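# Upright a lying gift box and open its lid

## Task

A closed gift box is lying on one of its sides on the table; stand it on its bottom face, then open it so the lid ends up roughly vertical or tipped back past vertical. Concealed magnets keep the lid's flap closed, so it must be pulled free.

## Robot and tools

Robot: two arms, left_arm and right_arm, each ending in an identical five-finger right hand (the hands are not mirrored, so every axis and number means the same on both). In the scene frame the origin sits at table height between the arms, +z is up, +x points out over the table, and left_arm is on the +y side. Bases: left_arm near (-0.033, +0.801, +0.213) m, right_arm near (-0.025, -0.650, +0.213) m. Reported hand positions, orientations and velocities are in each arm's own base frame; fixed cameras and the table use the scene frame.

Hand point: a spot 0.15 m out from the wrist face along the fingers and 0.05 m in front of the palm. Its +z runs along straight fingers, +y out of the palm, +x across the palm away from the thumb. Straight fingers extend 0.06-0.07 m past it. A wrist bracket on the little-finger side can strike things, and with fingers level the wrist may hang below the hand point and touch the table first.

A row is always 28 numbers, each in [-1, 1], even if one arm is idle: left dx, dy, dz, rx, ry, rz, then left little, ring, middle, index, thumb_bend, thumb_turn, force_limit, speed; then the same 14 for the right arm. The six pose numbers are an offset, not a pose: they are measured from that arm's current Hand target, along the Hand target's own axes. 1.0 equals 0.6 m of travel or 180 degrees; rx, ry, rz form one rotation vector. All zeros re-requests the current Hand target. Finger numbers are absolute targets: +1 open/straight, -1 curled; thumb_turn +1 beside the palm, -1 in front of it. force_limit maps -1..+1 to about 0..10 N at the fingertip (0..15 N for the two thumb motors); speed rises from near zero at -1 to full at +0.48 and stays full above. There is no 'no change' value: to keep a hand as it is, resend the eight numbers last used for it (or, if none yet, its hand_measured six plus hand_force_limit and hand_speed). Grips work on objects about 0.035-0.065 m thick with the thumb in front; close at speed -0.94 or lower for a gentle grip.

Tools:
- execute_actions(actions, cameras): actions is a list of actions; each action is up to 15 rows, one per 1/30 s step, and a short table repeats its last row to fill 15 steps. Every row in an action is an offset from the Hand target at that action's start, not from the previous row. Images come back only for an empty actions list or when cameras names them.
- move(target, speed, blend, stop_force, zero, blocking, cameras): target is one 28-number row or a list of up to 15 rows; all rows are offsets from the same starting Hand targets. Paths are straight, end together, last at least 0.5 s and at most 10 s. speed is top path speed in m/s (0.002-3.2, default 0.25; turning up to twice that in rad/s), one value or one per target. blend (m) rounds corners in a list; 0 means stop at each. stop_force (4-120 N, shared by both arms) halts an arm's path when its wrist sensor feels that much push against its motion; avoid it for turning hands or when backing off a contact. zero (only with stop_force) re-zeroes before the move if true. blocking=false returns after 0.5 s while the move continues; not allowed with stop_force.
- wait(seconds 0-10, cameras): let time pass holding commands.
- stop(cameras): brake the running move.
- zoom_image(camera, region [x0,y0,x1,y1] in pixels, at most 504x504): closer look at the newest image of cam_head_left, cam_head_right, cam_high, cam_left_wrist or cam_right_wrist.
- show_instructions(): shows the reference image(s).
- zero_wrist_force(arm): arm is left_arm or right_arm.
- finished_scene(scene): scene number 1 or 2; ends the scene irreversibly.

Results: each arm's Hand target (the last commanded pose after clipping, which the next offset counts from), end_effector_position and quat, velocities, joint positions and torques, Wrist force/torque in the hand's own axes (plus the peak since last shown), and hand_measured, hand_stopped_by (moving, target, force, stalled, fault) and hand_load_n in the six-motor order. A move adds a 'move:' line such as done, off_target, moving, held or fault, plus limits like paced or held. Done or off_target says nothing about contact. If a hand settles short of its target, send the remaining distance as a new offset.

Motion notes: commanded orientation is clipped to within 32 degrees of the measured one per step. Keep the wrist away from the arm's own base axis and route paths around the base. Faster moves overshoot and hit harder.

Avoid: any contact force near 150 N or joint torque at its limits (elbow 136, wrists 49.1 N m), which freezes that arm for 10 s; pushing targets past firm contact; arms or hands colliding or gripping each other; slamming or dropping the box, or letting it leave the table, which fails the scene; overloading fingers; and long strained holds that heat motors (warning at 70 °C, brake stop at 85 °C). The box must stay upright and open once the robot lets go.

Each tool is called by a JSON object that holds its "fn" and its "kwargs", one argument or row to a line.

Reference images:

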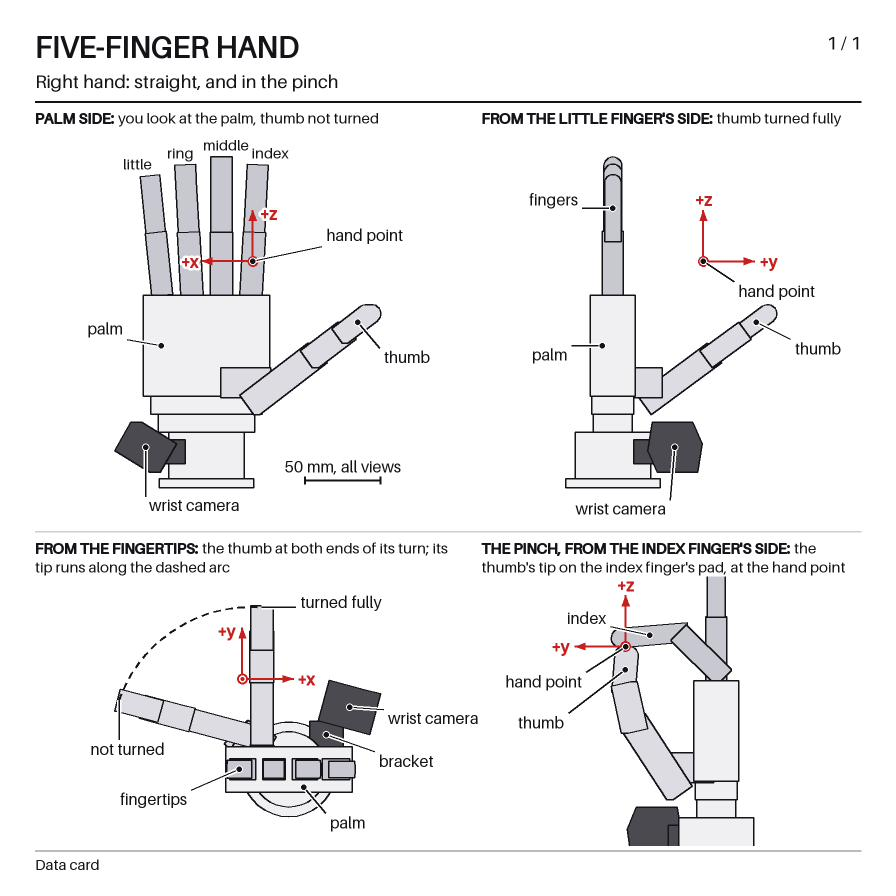

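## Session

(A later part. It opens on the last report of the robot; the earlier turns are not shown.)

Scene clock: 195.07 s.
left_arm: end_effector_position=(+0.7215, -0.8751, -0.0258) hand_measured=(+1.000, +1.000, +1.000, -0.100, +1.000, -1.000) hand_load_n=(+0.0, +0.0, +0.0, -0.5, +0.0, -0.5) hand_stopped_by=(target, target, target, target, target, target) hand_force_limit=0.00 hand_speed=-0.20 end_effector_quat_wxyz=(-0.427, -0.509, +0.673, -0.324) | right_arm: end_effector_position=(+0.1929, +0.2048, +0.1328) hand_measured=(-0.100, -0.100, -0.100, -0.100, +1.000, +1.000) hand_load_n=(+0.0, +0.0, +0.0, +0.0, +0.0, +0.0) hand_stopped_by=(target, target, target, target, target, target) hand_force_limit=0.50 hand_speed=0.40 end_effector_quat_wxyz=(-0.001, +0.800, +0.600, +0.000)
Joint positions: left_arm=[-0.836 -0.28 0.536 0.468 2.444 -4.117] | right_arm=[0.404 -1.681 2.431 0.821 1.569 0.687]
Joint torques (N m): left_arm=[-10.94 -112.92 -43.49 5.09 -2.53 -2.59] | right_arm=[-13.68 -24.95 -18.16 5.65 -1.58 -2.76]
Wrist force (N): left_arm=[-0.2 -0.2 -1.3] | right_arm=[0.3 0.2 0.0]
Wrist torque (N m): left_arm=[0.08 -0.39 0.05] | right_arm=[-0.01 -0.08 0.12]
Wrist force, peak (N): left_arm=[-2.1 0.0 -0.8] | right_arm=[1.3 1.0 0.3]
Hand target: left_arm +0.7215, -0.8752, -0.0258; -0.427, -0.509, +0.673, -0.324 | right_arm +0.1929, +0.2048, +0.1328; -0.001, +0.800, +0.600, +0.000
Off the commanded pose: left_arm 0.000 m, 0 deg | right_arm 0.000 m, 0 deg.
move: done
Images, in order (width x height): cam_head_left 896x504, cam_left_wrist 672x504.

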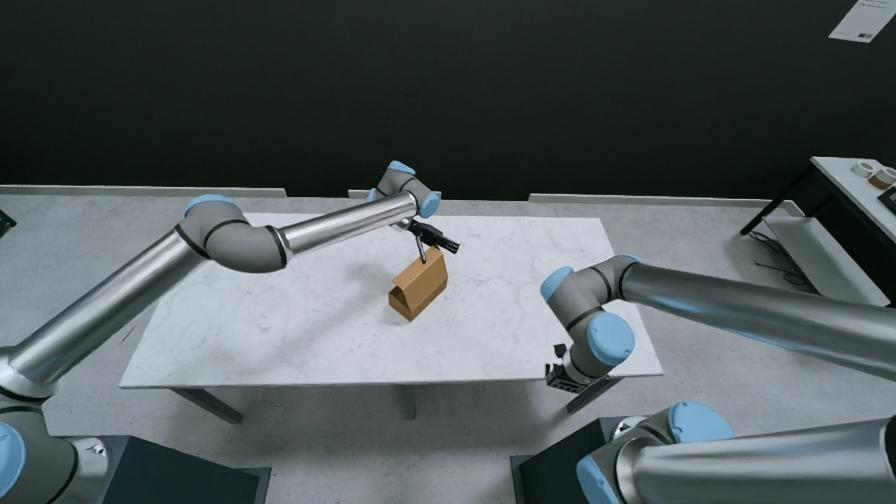

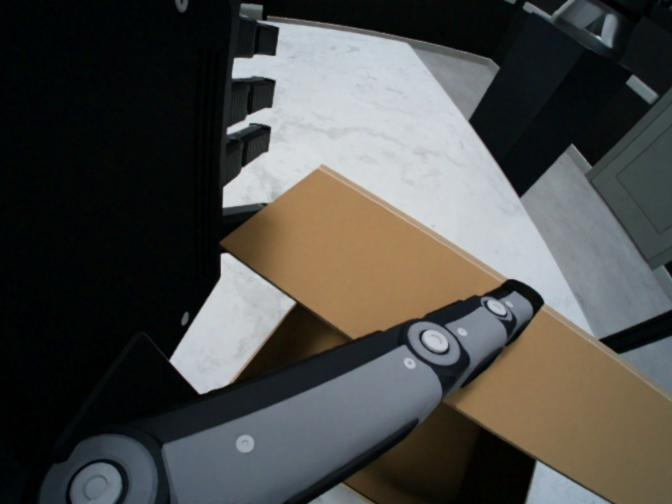

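{"fn": "move", "kwargs": {
  "target": [-0.016,0.074,-0.034,-0.136,0,0.0635,1,1,1,-0.1,1,-1,0,-0.2,0,0,0,0,0,0,-0.1,-0.1,-0.1,-0.1,1,1,0.5,0.4],
  "speed": 0.15,
  "cameras": ["cam_left_wrist","cam_head_left","cam_high"]
}}

{"fn": "zoom_image", "kwargs": {
  "camera": "cam_head_left",
  "region": [360, 190, 500, 330]
}}

{"fn": "zoom_image", "kwargs": {
  "camera": "cam_high",
  "region": [360, 90, 520, 250]
}}

Scene clock: 227.33 s.
left_arm: end_effector_position=(+0.6834, -0.8404, -0.0259) hand_measured=(+1.000, +1.000, +1.000, -0.100, +1.000, -1.000) hand_load_n=(+0.0, +0.0, +0.0, +0.0, +0.0, -0.5) hand_stopped_by=(target, target, target, target, target, target) hand_force_limit=0.00 hand_speed=-0.20 end_effector_quat_wxyz=(-0.468, -0.368, +0.753, -0.279) | right_arm: end_effector_position=(+0.1929, +0.2048, +0.1328) hand_measured=(-0.100, -0.100, -0.100, -0.100, +1.000, +1.000) hand_load_n=(+0.0, +0.0, +0.0, +0.0, +0.0, +0.0) hand_stopped_by=(target, target, target, target, target, target) hand_force_limit=0.50 hand_speed=0.40 end_effector_quat_wxyz=(-0.001, +0.800, +0.600, +0.000)
Joint positions: left_arm=[-0.83 -0.011 0.035 1.034 2.657 -3.624] | right_arm=[0.404 -1.681 2.431 0.821 1.569 0.687]
Joint torques (N m): left_arm=[-9.54 -145.94 -44.26 6.36 -2.34 3.52] | right_arm=[-12.29 -27.04 -18.06 5.68 -1.45 -2.24]
Wrist force (N): left_arm=[-1.2 -0.2 -0.6] | right_arm=[-0.4 0.6 -0.3]
Wrist torque (N m): left_arm=[0.15 -0.03 -0.11] | right_arm=[0.08 0.03 0.09]
Wrist force, peak (N): left_arm=[-1.4 -0.7 -0.4] | right_arm=[-0.2 0.8 -0.6]
Hand target: left_arm +0.6849, -0.8414, -0.0258; -0.491, -0.338, +0.773, -0.214 | right_arm +0.1929, +0.2048, +0.1328; -0.001, +0.800, +0.600, +0.000
Off the commanded pose: left_arm 0.002 m, 9 deg | right_arm 0.000 m, 0 deg.
elbow stopped short (left arm): the move would have taken joint 3 (elbow) straighter than the controller allows.
move: off_target (left_arm)
Images, in order (width x height): cam_head_left 896x504, cam_high 896x504, cam_left_wrist 672x504.

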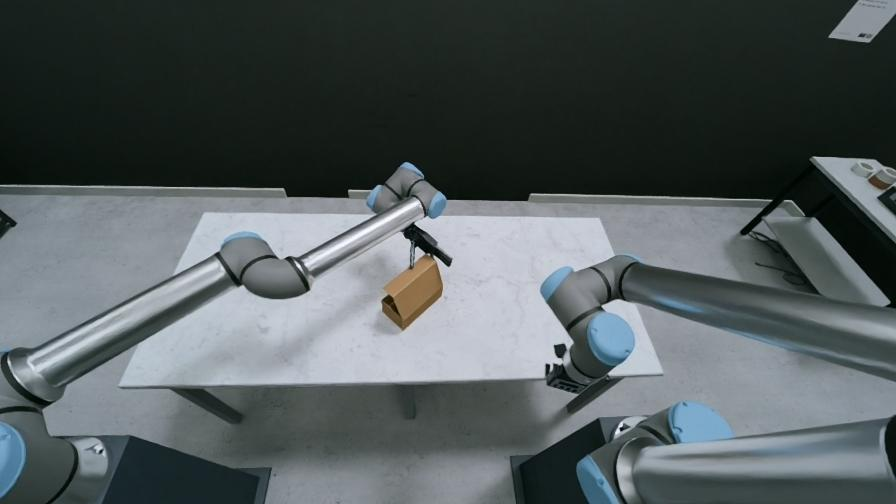

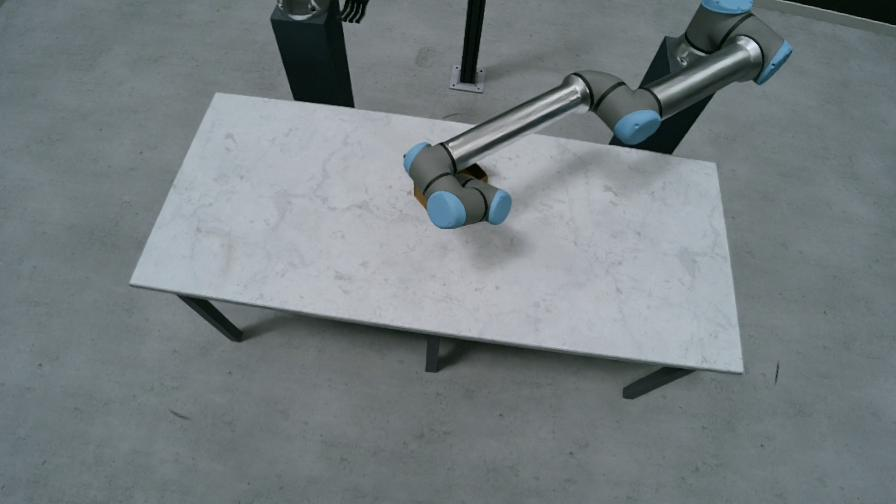

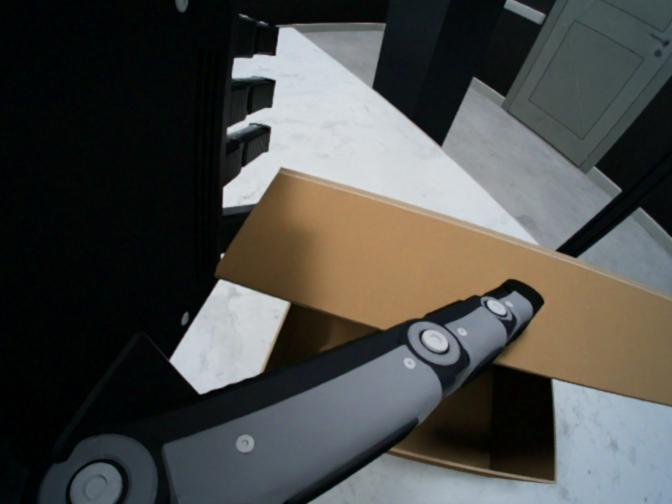

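Scaled by 3.600.

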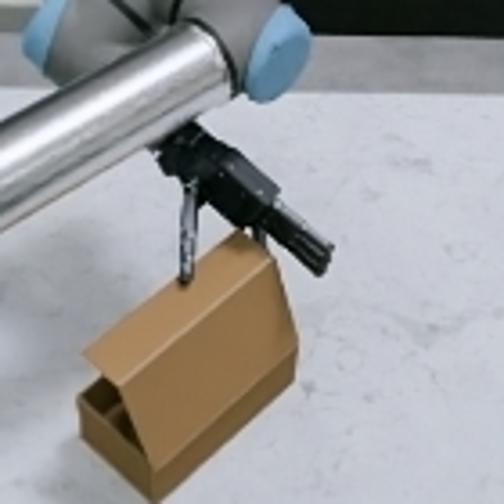

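Scaled by 3.150.

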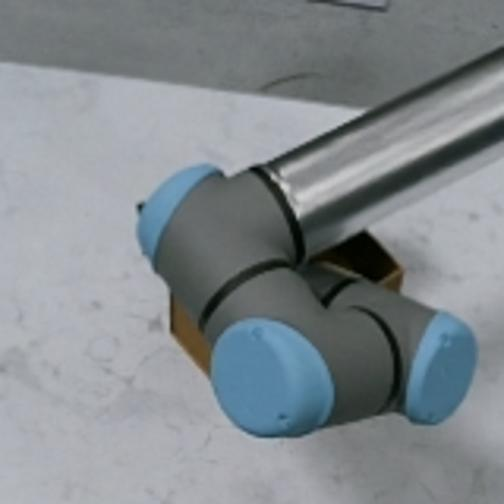

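{"fn": "move", "kwargs": {
  "target": [
    [0,0,0,0,0,0,1,1,1,-0.1,1,-1,0,-0.2,0.679,0.38,0.05,0,0,-0.3406,-0.1,-0.1,-0.1,-0.1,1,1,0.5,0.4],
    [0,0,0,0,0,0,1,1,1,-0.1,1,-1,0,-0.2,0.679,0.418,0.518,0,0,-0.3406,-0.1,-0.1,-0.1,-0.1,1,1,0.5,0.4]
  ],
  "speed": 0.4,
  "blend": [0.02,0],
  "cameras": ["cam_right_wrist","cam_head_left","cam_high"]
}}

{"fn": "zoom_image", "kwargs": {
  "camera": "cam_head_left",
  "region": [360, 190, 500, 330]
}}

Scene clock: 256.77 s.
left_arm: end_effector_position=(+0.6834, -0.8404, -0.0258) hand_measured=(+1.000, +1.000, +1.000, -0.100, +1.000, -1.000) hand_load_n=(+0.0, +0.0, +0.5, +0.5, +0.0, +0.0) hand_stopped_by=(target, target, target, target, target, target) hand_force_limit=0.00 hand_speed=-0.20 end_effector_quat_wxyz=(-0.468, -0.368, +0.753, -0.279) | right_arm: end_effector_position=(+0.5473, +0.5262, -0.1778) hand_measured=(-0.100, -0.100, -0.100, -0.100, +1.000, +1.000) hand_load_n=(+0.0, +0.0, +0.0, +0.0, +0.0, +0.0) hand_stopped_by=(target, target, target, target, target, target) hand_force_limit=0.50 hand_speed=0.40 end_effector_quat_wxyz=(-0.001, +0.382, +0.924, +0.000)
Joint positions: left_arm=[-0.83 -0.011 0.035 1.035 2.657 -3.624] | right_arm=[0.556 -0.676 1.655 0.592 1.569 -0.231]
Joint torques (N m): left_arm=[-8.94 -144.82 -42.79 6.5 -1.86 3.79] | right_arm=[-13.31 -73.61 -25.7 1.91 -1.74 -2.22]
Wrist force (N): left_arm=[-1.2 0.3 -0.3] | right_arm=[-0.2 0.1 0.0]
Wrist torque (N m): left_arm=[0.18 -0.06 -0.07] | right_arm=[0.00 0.00 0.10]
Wrist force, peak (N): left_arm=[-1.8 0.1 -0.3] | right_arm=[-0.4 1.8 -1.8]
Hand target: left_arm +0.6834, -0.8404, -0.0258; -0.468, -0.368, +0.753, -0.279 (not the last commanded pose) | right_arm +0.5473, +0.5262, -0.1780; -0.001, +0.382, +0.924, +0.000
Off the commanded pose: left_arm 0.002 m, 9 deg | right_arm 0.000 m, 0 deg.
move: off_target (left_arm)
Images, in order (width x height): cam_head_left 896x504, cam_high 896x504, cam_right_wrist 672x504.

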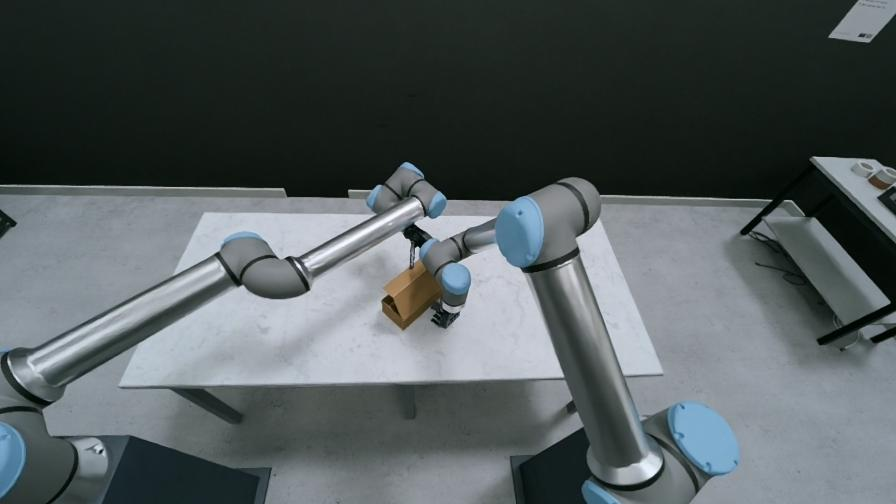

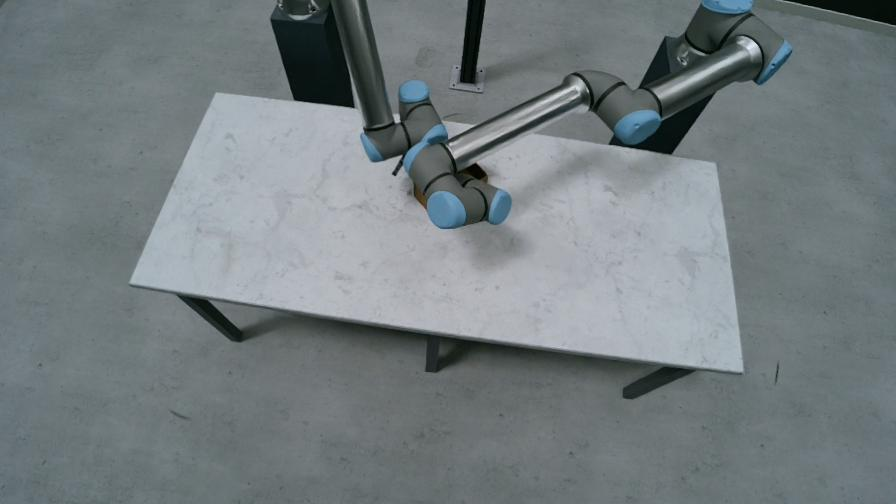

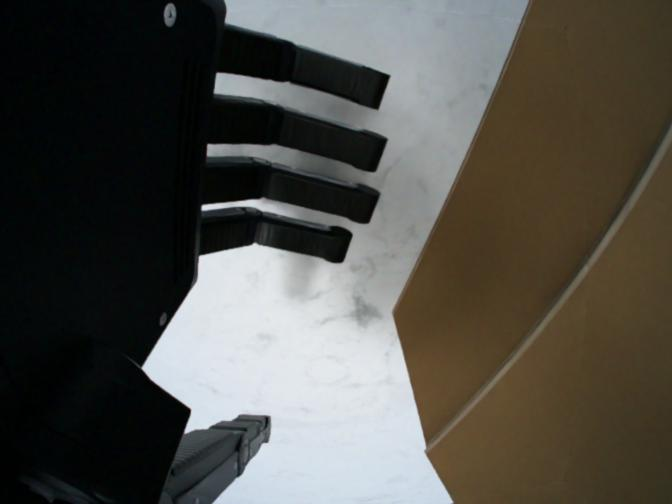

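Scaled by 3.600.

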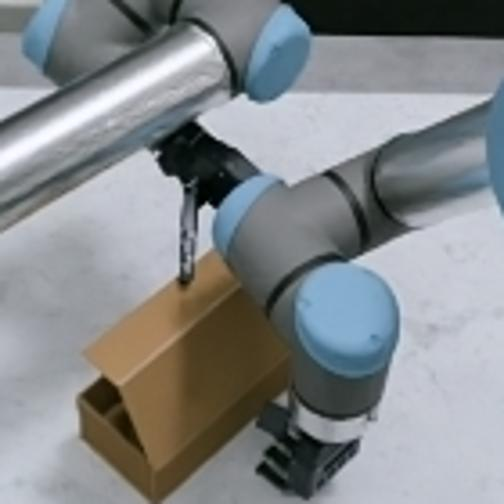

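{"fn": "move", "kwargs": {
  "target": [0,0,0,0,0,0,1,1,1,-0.1,1,-1,0,-0.2,0,0.175,0,0,0,0,-0.1,-0.1,-0.1,-0.1,1,1,0.5,0.4],
  "speed": 0.05,
  "stop_force": 20,
  "cameras": ["cam_right_wrist","cam_head_left","cam_left_wrist"]
}}

{"fn": "zoom_image", "kwargs": {
  "camera": "cam_head_left",
  "region": [360, 190, 500, 330]
}}

Scene clock: 267.47 s.
left_arm: end_effector_position=(+0.6834, -0.8404, -0.0258) hand_measured=(+1.000, +1.000, +1.000, -0.100, +1.000, -1.000) hand_load_n=(+0.0, +0.0, +0.0, +0.0, +0.0, +0.0) hand_stopped_by=(target, target, target, target, target, target) hand_force_limit=0.00 hand_speed=-0.20 end_effector_quat_wxyz=(-0.468, -0.368, +0.753, -0.279) | right_arm: end_effector_position=(+0.5580, +0.5369, -0.1779) hand_measured=(-0.100, -0.100, -0.100, -0.100, +1.000, +1.000) hand_load_n=(+0.0, +0.0, +0.0, +0.0, +0.0, +0.0) hand_stopped_by=(target, target, target, target, target, target) hand_force_limit=0.50 hand_speed=0.40 end_effector_quat_wxyz=(-0.001, +0.382, +0.924, +0.000)
Joint positions: left_arm=[-0.83 -0.011 0.035 1.035 2.657 -3.624] | right_arm=[0.561 -0.661 1.619 0.613 1.569 -0.226]
Joint torques (N m): left_arm=[-8.73 -146.69 -41.53 6.22 -1.72 3.72] | right_arm=[-11.86 -98.28 -11.66 1.68 -0.94 -2.33]
Wrist force (N): left_arm=[-1.5 0.4 -0.1] | right_arm=[0.0 -0.1 -0.4]
Wrist torque (N m): left_arm=[0.18 -0.03 -0.07] | right_arm=[-0.01 -0.01 -0.14]
Wrist force, peak (N): left_arm=[-1.9 0.1 -0.2] | right_arm=[0.0 0.3 0.8]
Hand target: left_arm +0.6834, -0.8404, -0.0258; -0.468, -0.368, +0.753, -0.279 | right_arm +0.5580, +0.5369, -0.1779; -0.001, +0.382, +0.924, +0.000 (not the last commanded pose)
Off the commanded pose: left_arm 0.000 m, 0 deg | right_arm 0.090 m, 0 deg.
move: held (right_arm; a check stopped the path); limits=held
pose unreachable (right arm): on one or more control steps of this call, first in action 0 (counted from 0), this arm could not follow its commanded pose, so it was not sent that pose on those steps. It may still have moved: this result reports where it is.
cause: moving toward the commanded pose would bring a part of the arm too close to another arm (a part of this arm just beyond joint 4 (wrist 1) and a part of the left arm just beyond its joint 6 (wrist 3), where that arm would come to rest).
Images, in order (width x height): cam_head_left 896x504, cam_left_wrist 672x504, cam_right_wrist 672x504.

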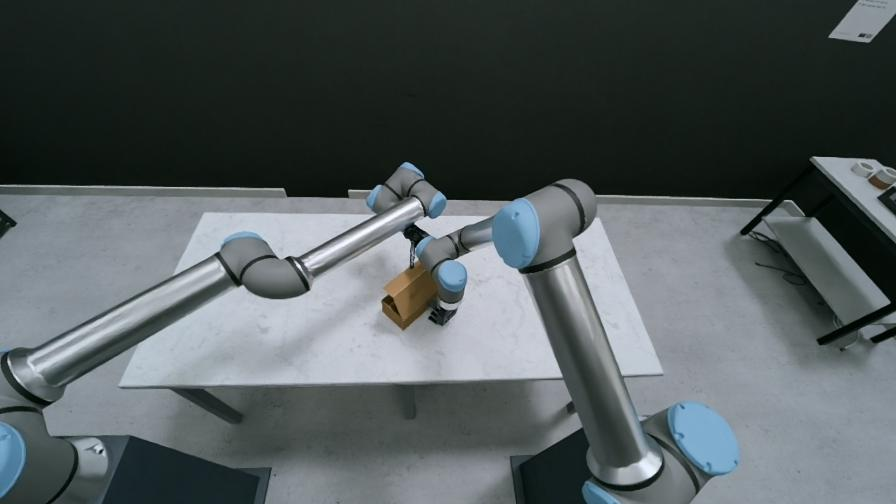

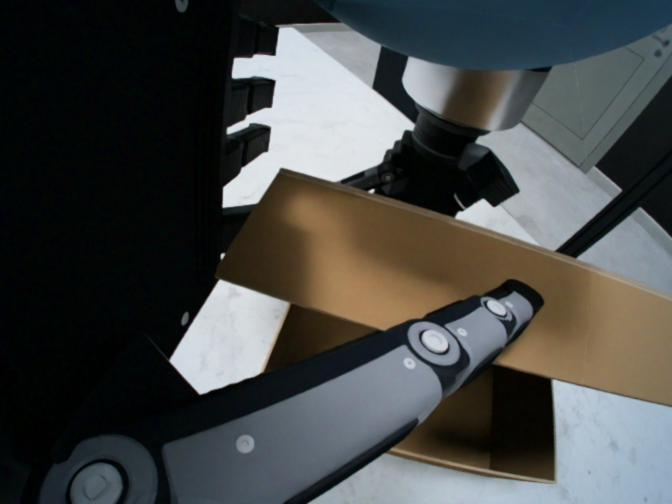

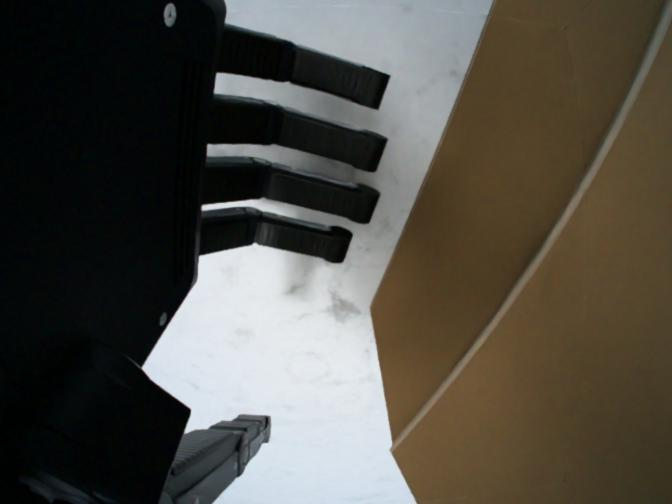

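Scaled by 3.600.

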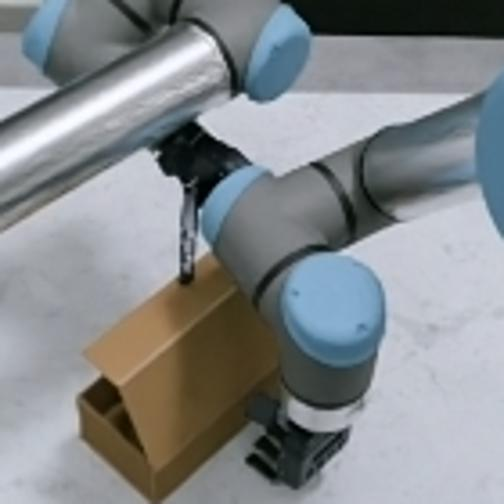

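{"fn": "move", "kwargs": {
  "target": [
    [0,0,0,0,0,0,1,1,1,-0.1,1,-1,0,-0.2,0.1,0,0,0,0,0,-0.1,-0.1,-0.1,-0.1,1,1,0.5,0.4],
    [0,0,0,0,0,0,1,1,1,-0.1,1,-1,0,-0.2,0.11,0.14,0,0,0,0,-0.1,-0.1,-0.1,-0.1,1,1,0.5,0.4]
  ],
  "speed": [0.15,0.05],
  "stop_force": 20,
  "cameras": ["cam_right_wrist","cam_head_left","cam_left_wrist"]
}}

{"fn": "zoom_image", "kwargs": {
  "camera": "cam_head_left",
  "region": [360, 190, 500, 330]
}}

Scene clock: 276.13 s.
left_arm: end_effector_position=(+0.6834, -0.8404, -0.0258) hand_measured=(+1.000, +1.000, +1.000, -0.100, +1.000, -1.000) hand_load_n=(+0.0, +0.0, +0.0, +0.0, +0.0, +0.0) hand_stopped_by=(target, target, target, target, target, target) hand_force_limit=0.00 hand_speed=-0.20 end_effector_quat_wxyz=(-0.468, -0.368, +0.753, -0.279) | right_arm: end_effector_position=(+0.5268, +0.5921, -0.1778) hand_measured=(-0.100, -0.100, -0.100, -0.100, +1.000, +1.000) hand_load_n=(+0.0, +0.5, +0.0, +0.5, +0.0, +0.0) hand_stopped_by=(target, target, target, target, target, target) hand_force_limit=0.50 hand_speed=0.40 end_effector_quat_wxyz=(-0.001, +0.382, +0.924, +0.001)
Joint positions: left_arm=[-0.83 -0.011 0.035 1.035 2.657 -3.624] | right_arm=[0.65 -0.641 1.569 0.642 1.569 -0.136]
Joint torques (N m): left_arm=[-8.13 -145.31 -41.34 6.21 -1.67 3.95] | right_arm=[-12.82 -98.84 -13.81 2.1 1.64 -2.2]
Wrist force (N): left_arm=[-1.7 -0.1 -0.3] | right_arm=[0.1 0.0 0.1]
Wrist torque (N m): left_arm=[0.11 0.00 -0.10] | right_arm=[-0.01 -0.04 -0.13]
Wrist force, peak (N): left_arm=[-1.9 -0.1 0.0] | right_arm=[-0.1 1.1 -0.4]
Hand target: left_arm +0.6834, -0.8404, -0.0258; -0.468, -0.368, +0.753, -0.279 | right_arm +0.5268, +0.5921, -0.1778; -0.001, +0.382, +0.924, +0.001 (not the last commanded pose)
Off the commanded pose: left_arm 0.000 m, 0 deg | right_arm 0.067 m, 0 deg.
move: held (right_arm; a check stopped the path); path passed 1 of 2 targets; limits=held
pose unreachable (right arm): on one or more control steps of this call, first in action 0 (counted from 0), this arm could not follow its commanded pose, so it was not sent that pose on those steps. It may still have moved: this result reports where it is.
cause: moving toward the commanded pose would bring a part of the arm too close to another arm (a part of this arm just beyond joint 3 (elbow) and a part of the left arm just beyond its joint 6 (wrist 3), where that arm would come to rest).
Images, in order (width x height): cam_head_left 896x504, cam_left_wrist 672x504, cam_right_wrist 672x504.

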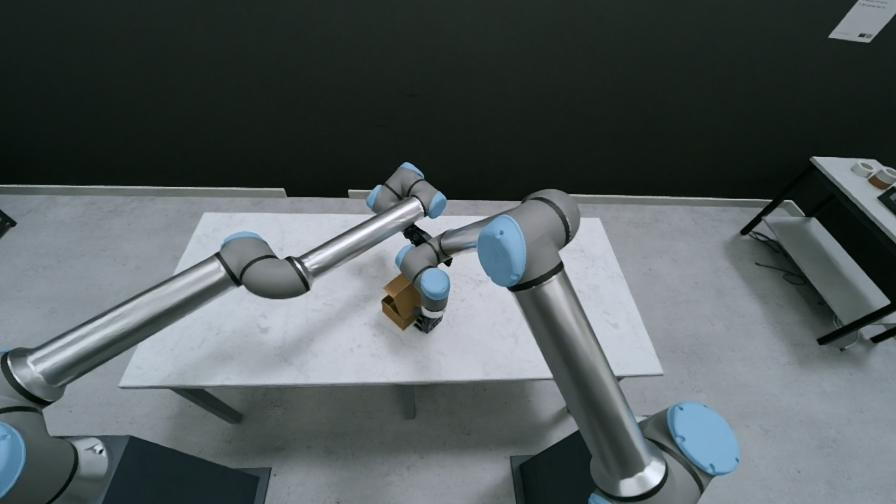

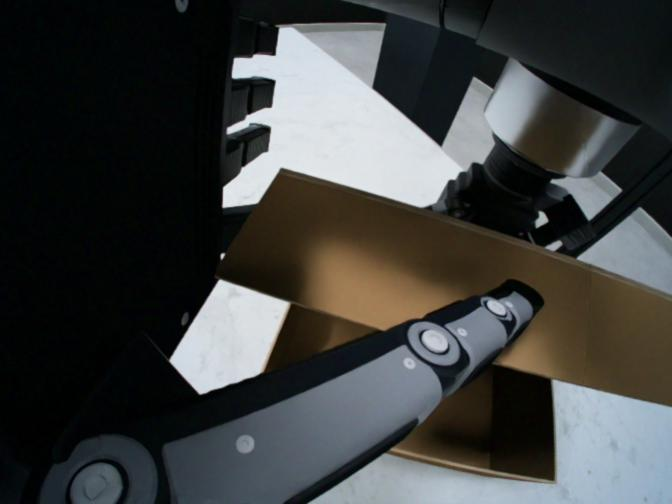

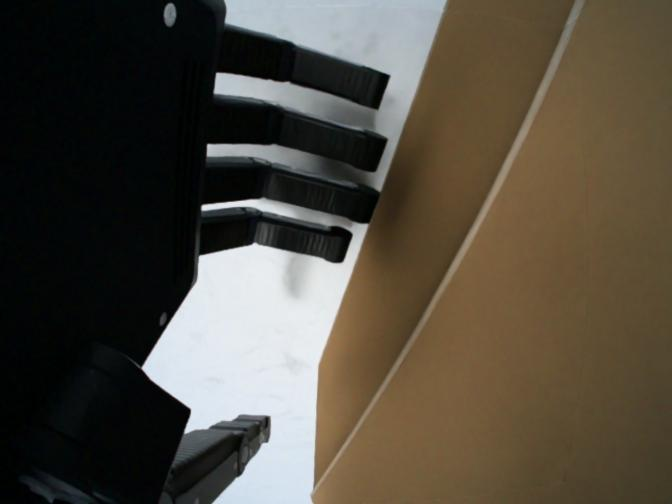

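Scaled by 3.600.

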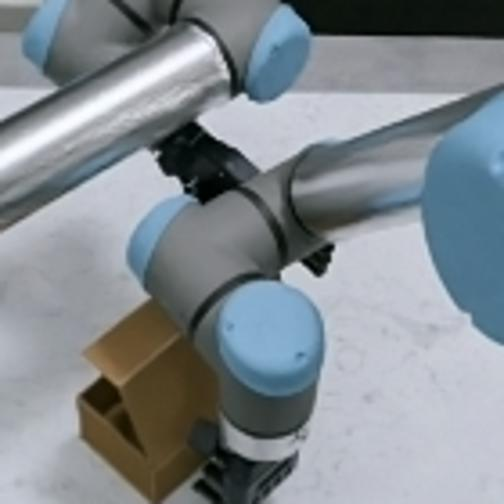

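{"fn": "move", "kwargs": {
  "target": [
    [0,0,0,0,0,0,1,1,1,-0.1,1,-1,0,-0.2,0,-0.2,0,0,0,0,-0.1,-0.1,-0.1,-0.1,1,1,0.5,0.4],
    [0.006,0.131,-0.027,0,0,0,1,1,1,-0.1,1,-1,0,-0.2,0,-0.3,-0.1,0,0,0,-0.1,-0.1,-0.1,-0.1,1,1,0.5,0.4]
  ],
  "speed": [0.3,0.08],
  "blend": [0.02,0],
  "cameras": ["cam_left_wrist","cam_head_left"]
}}

{"fn": "zoom_image", "kwargs": {
  "camera": "cam_head_left",
  "region": [360, 190, 500, 330]
}}

Scene clock: 301.73 s.
left_arm: end_effector_position=(+0.6263, -0.7841, -0.0219) hand_measured=(+1.000, +1.000, +1.000, -0.100, +1.000, -1.000) hand_load_n=(+0.0, +0.0, +0.0, +0.0, +0.0, -0.5) hand_stopped_by=(target, target, target, target, target, target) hand_force_limit=0.00 hand_speed=-0.20 end_effector_quat_wxyz=(-0.468, -0.368, +0.753, -0.279) | right_arm: end_effector_position=(+0.3997, +0.4646, -0.1179) hand_measured=(-0.100, -0.100, -0.100, -0.100, +1.000, +1.000) hand_load_n=(+0.0, +0.0, +0.0, +0.0, -0.5, +0.0) hand_stopped_by=(target, target, target, target, target, target) hand_force_limit=0.50 hand_speed=0.40 end_effector_quat_wxyz=(-0.001, +0.382, +0.924, +0.001)
Joint positions: left_arm=[-0.834 -0.358 0.746 0.663 2.655 -3.632] | right_arm=[0.604 -0.891 1.984 0.477 1.569 -0.182]
Joint torques (N m): left_arm=[-9.96 -137.34 -28.41 -0.08 -1.84 -2.73] | right_arm=[-11.06 -78 -6.53 5.51 -1.68 -2.35]
Wrist force (N): left_arm=[-1.9 -0.6 -0.7] | right_arm=[-0.2 0.1 -0.2]
Wrist torque (N m): left_arm=[0.12 -0.03 -0.02] | right_arm=[-0.02 0.01 0.09]
Wrist force, peak (N): left_arm=[-1.9 -0.6 -0.7] | right_arm=[0.1 2.0 -0.2]
Hand target: left_arm +0.6263, -0.7841, -0.0219; -0.468, -0.368, +0.753, -0.279 | right_arm +0.3997, +0.4646, -0.1178; -0.001, +0.382, +0.924, +0.001
Off the commanded pose: left_arm 0.000 m, 0 deg | right_arm 0.000 m, 0 deg.
move: done
Images, in order (width x height): cam_head_left 896x504, cam_left_wrist 672x504.

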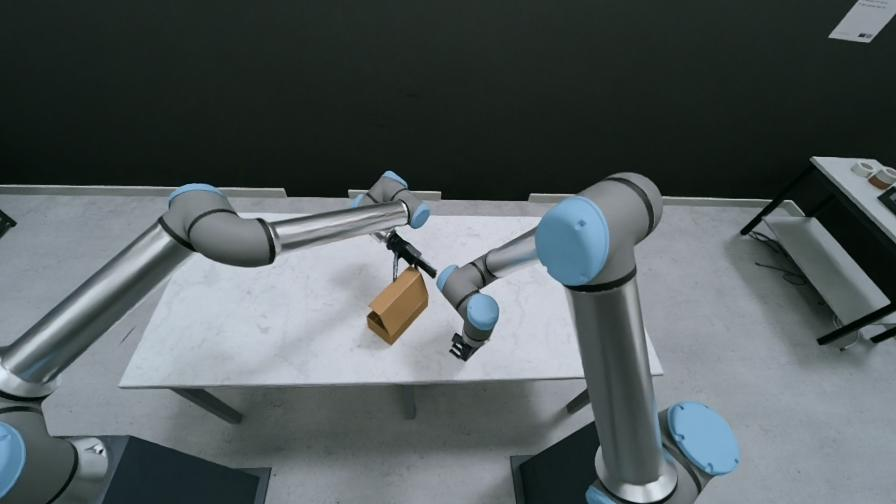

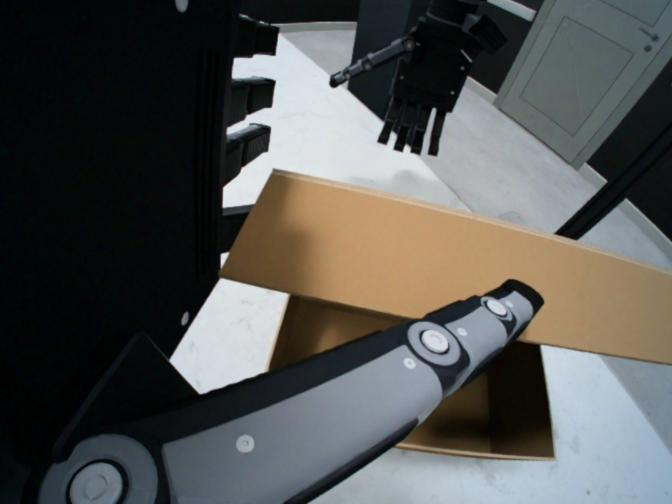

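Scaled by 3.600.

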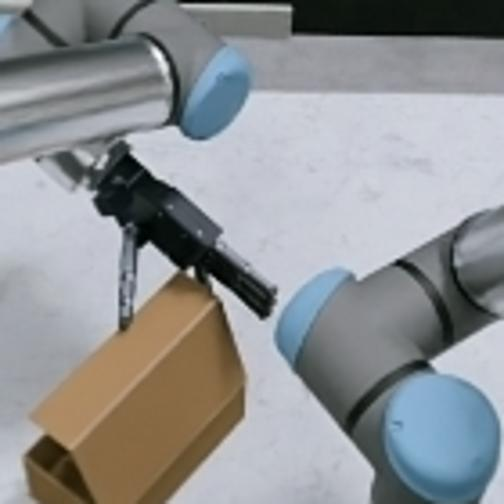

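{"fn": "move", "kwargs": {
  "target": [
    [0,0,0,0,0,0,1,1,1,-0.1,1,-1,0,-0.2,-0.03,0.05,-0.12,-0.2,0.014,-0.03,1,1,1,1,1,1,0.5,0.4],
    [0,0,0,0,0,0,1,1,1,-0.1,1,-1,0,-0.2,-0.045,0.2687,-0.033,-0.277,0.019,-0.041,1,1,1,1,1,1,0.5,0.4]
  ],
  "speed": 0.3,
  "blend": [0.02,0],
  "cameras": ["cam_right_wrist","cam_head_left","cam_high"]
}}

{"fn": "zoom_image", "kwargs": {
  "camera": "cam_head_left",
  "region": [350, 220, 490, 360]
}}

Scene clock: 329.87 s.
left_arm: end_effector_position=(+0.6263, -0.7841, -0.0219) hand_measured=(+1.000, +1.000, +1.000, -0.100, +1.000, -1.000) hand_load_n=(+0.0, +0.0, -0.5, +0.0, +0.5, +0.0) hand_stopped_by=(target, target, target, target, target, target) hand_force_limit=0.00 hand_speed=-0.20 end_effector_quat_wxyz=(-0.468, -0.368, +0.753, -0.279) | right_arm: end_effector_position=(+0.5326, +0.5596, -0.0980) hand_measured=(+1.000, +1.000, +1.000, +1.000, +1.000, +1.000) hand_load_n=(+0.0, +0.0, +0.0, +0.0, +0.0, +0.0) hand_stopped_by=(target, target, target, target, target, target) hand_force_limit=0.50 hand_speed=0.40 end_effector_quat_wxyz=(+0.134, +0.288, +0.859, +0.401)
Joint positions: left_arm=[-0.834 -0.358 0.747 0.663 2.655 -3.632] | right_arm=[0.479 -0.884 2.114 -0.481 1.234 -0.297]
Joint torques (N m): left_arm=[-9.2 -135.99 -27.75 -0.04 -1.59 -2.48] | right_arm=[5.08 -53.56 -19.27 -0.48 -2.18 1.44]
Wrist force (N): left_arm=[-1.8 -0.1 -0.6] | right_arm=[0.1 1.5 1.2]
Wrist torque (N m): left_arm=[0.18 -0.04 0.00] | right_arm=[-0.23 -0.26 0.17]
Wrist force, peak (N): left_arm=[-2.2 -0.5 -0.8] | right_arm=[-0.9 2.0 3.1]
Hand target: left_arm +0.6263, -0.7841, -0.0219; -0.468, -0.368, +0.753, -0.279 | right_arm +0.5327, +0.5596, -0.0980; +0.134, +0.288, +0.859, +0.401
Off the commanded pose: left_arm 0.000 m, 0 deg | right_arm 0.000 m, 0 deg.
move: done
Images, in order (width x height): cam_head_left 896x504, cam_high 896x504, cam_right_wrist 672x504.

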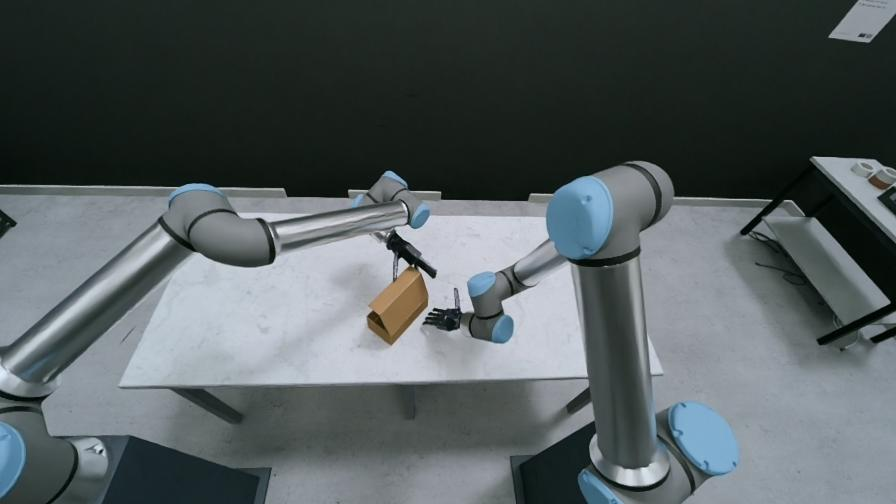

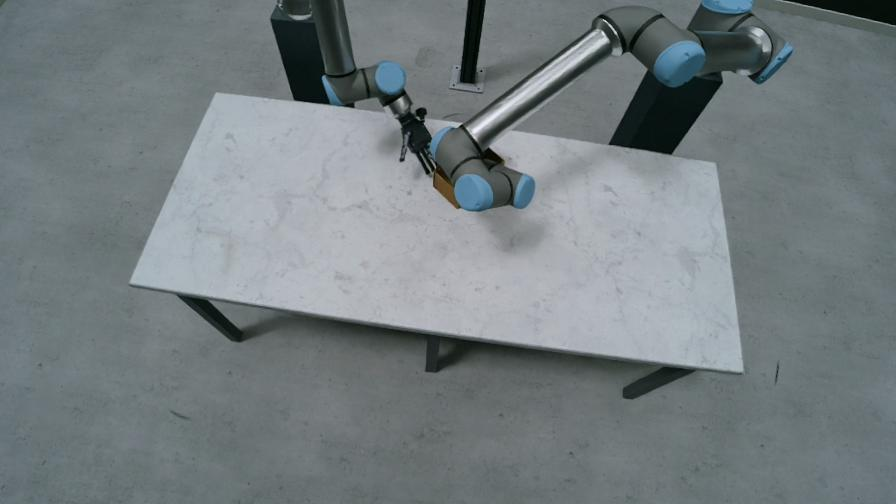

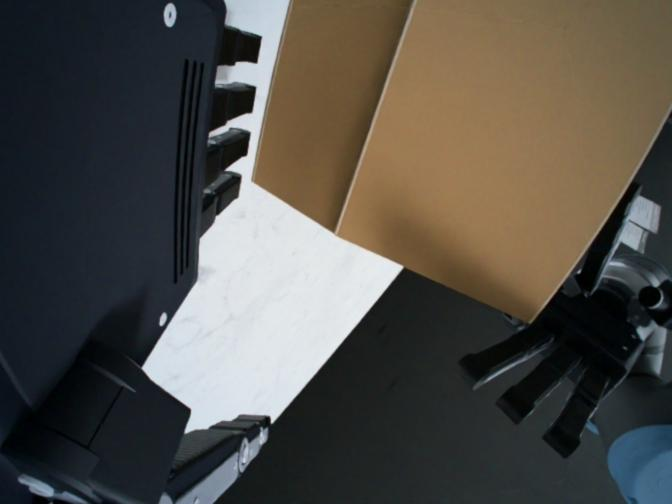

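Scaled by 3.600.

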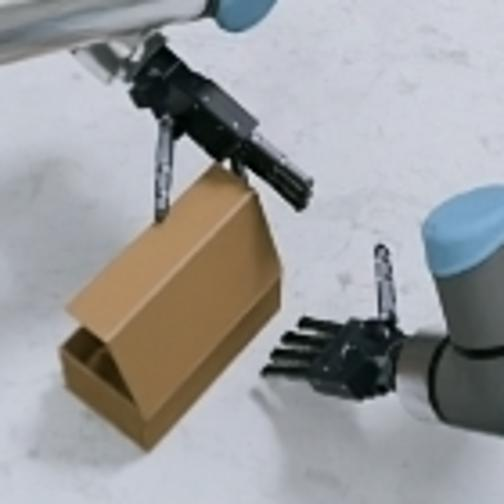

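{"fn": "move", "kwargs": {
  "target": [0,0,0,0,0,0,1,1,1,-0.1,1,-1,0,-0.2,0,0.106,0.127,0,0,0,1,1,1,1,1,1,0.5,0.4],
  "speed": 0.05,
  "stop_force": 20,
  "cameras": ["cam_right_wrist","cam_head_left","cam_left_wrist"]
}}

{"fn": "zoom_image", "kwargs": {
  "camera": "cam_head_left",
  "region": [350, 220, 490, 360]
}}

Scene clock: 338.60 s.
left_arm: end_effector_position=(+0.6263, -0.7841, -0.0219) hand_measured=(+1.000, +1.000, +1.000, -0.100, +1.000, -1.000) hand_load_n=(+0.0, +0.0, +0.0, +0.0, +0.0, +0.0) hand_stopped_by=(target, target, target, target, target, target) hand_force_limit=0.00 hand_speed=-0.20 end_effector_quat_wxyz=(-0.468, -0.368, +0.753, -0.279) | right_arm: end_effector_position=(+0.5925, +0.6388, -0.0983) hand_measured=(+1.000, +1.000, +1.000, +1.000, +1.000, +1.000) hand_load_n=(+0.0, +0.0, +0.0, +0.0, +0.0, +0.0) hand_stopped_by=(target, target, target, target, target, target) hand_force_limit=0.50 hand_speed=0.40 end_effector_quat_wxyz=(+0.134, +0.288, +0.859, +0.401)
Joint positions: left_arm=[-0.834 -0.358 0.747 0.663 2.655 -3.632] | right_arm=[0.551 -0.812 1.91 -0.364 1.287 -0.246]
Joint torques (N m): left_arm=[-9.95 -135.31 -30.46 0 -0.55 -2.2] | right_arm=[5.77 -64.81 -26.42 2.71 2.43 1.72]
Wrist force (N): left_arm=[-1.8 0.3 -0.6] | right_arm=[-0.6 1.1 -0.2]
Wrist torque (N m): left_arm=[0.19 -0.01 0.04] | right_arm=[-0.13 -0.08 0.11]
Wrist force, peak (N): left_arm=[-2.2 -0.1 -0.8] | right_arm=[0.1 2.1 1.5]
Hand target: left_arm +0.6263, -0.7841, -0.0219; -0.468, -0.368, +0.753, -0.279 | right_arm +0.5925, +0.6389, -0.0983; +0.134, +0.288, +0.859, +0.401
Off the commanded pose: left_arm 0.000 m, 0 deg | right_arm 0.000 m, 0 deg.
move: done
Images, in order (width x height): cam_head_left 896x504, cam_left_wrist 672x504, cam_right_wrist 672x504.

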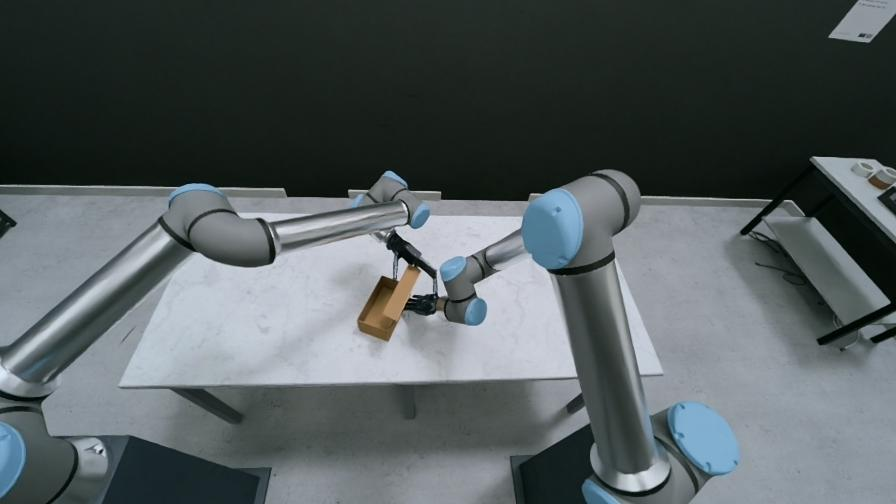

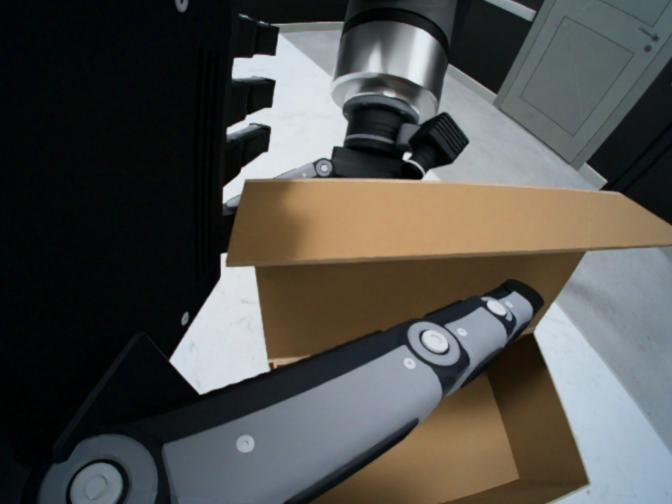

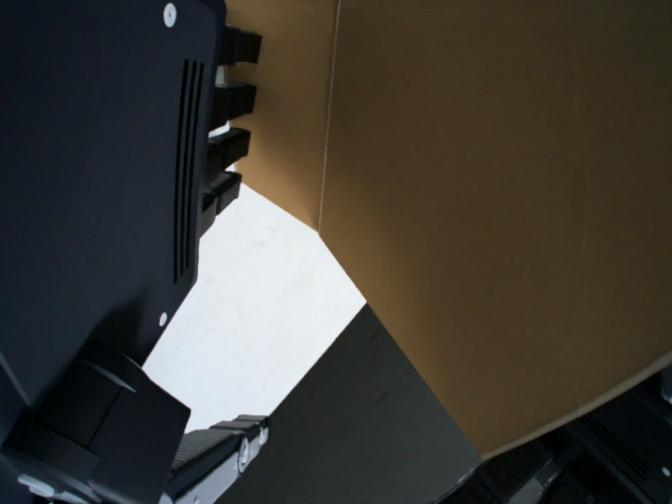

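Scaled by 3.600.

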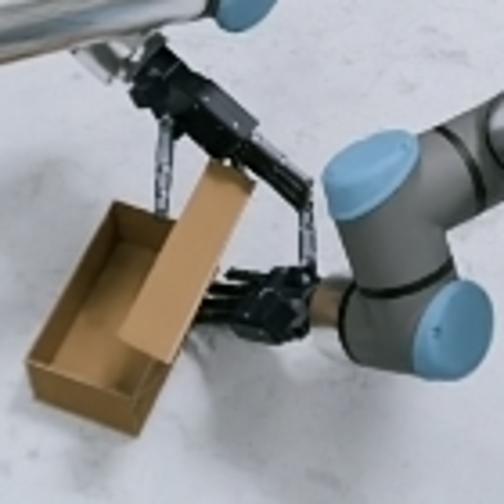

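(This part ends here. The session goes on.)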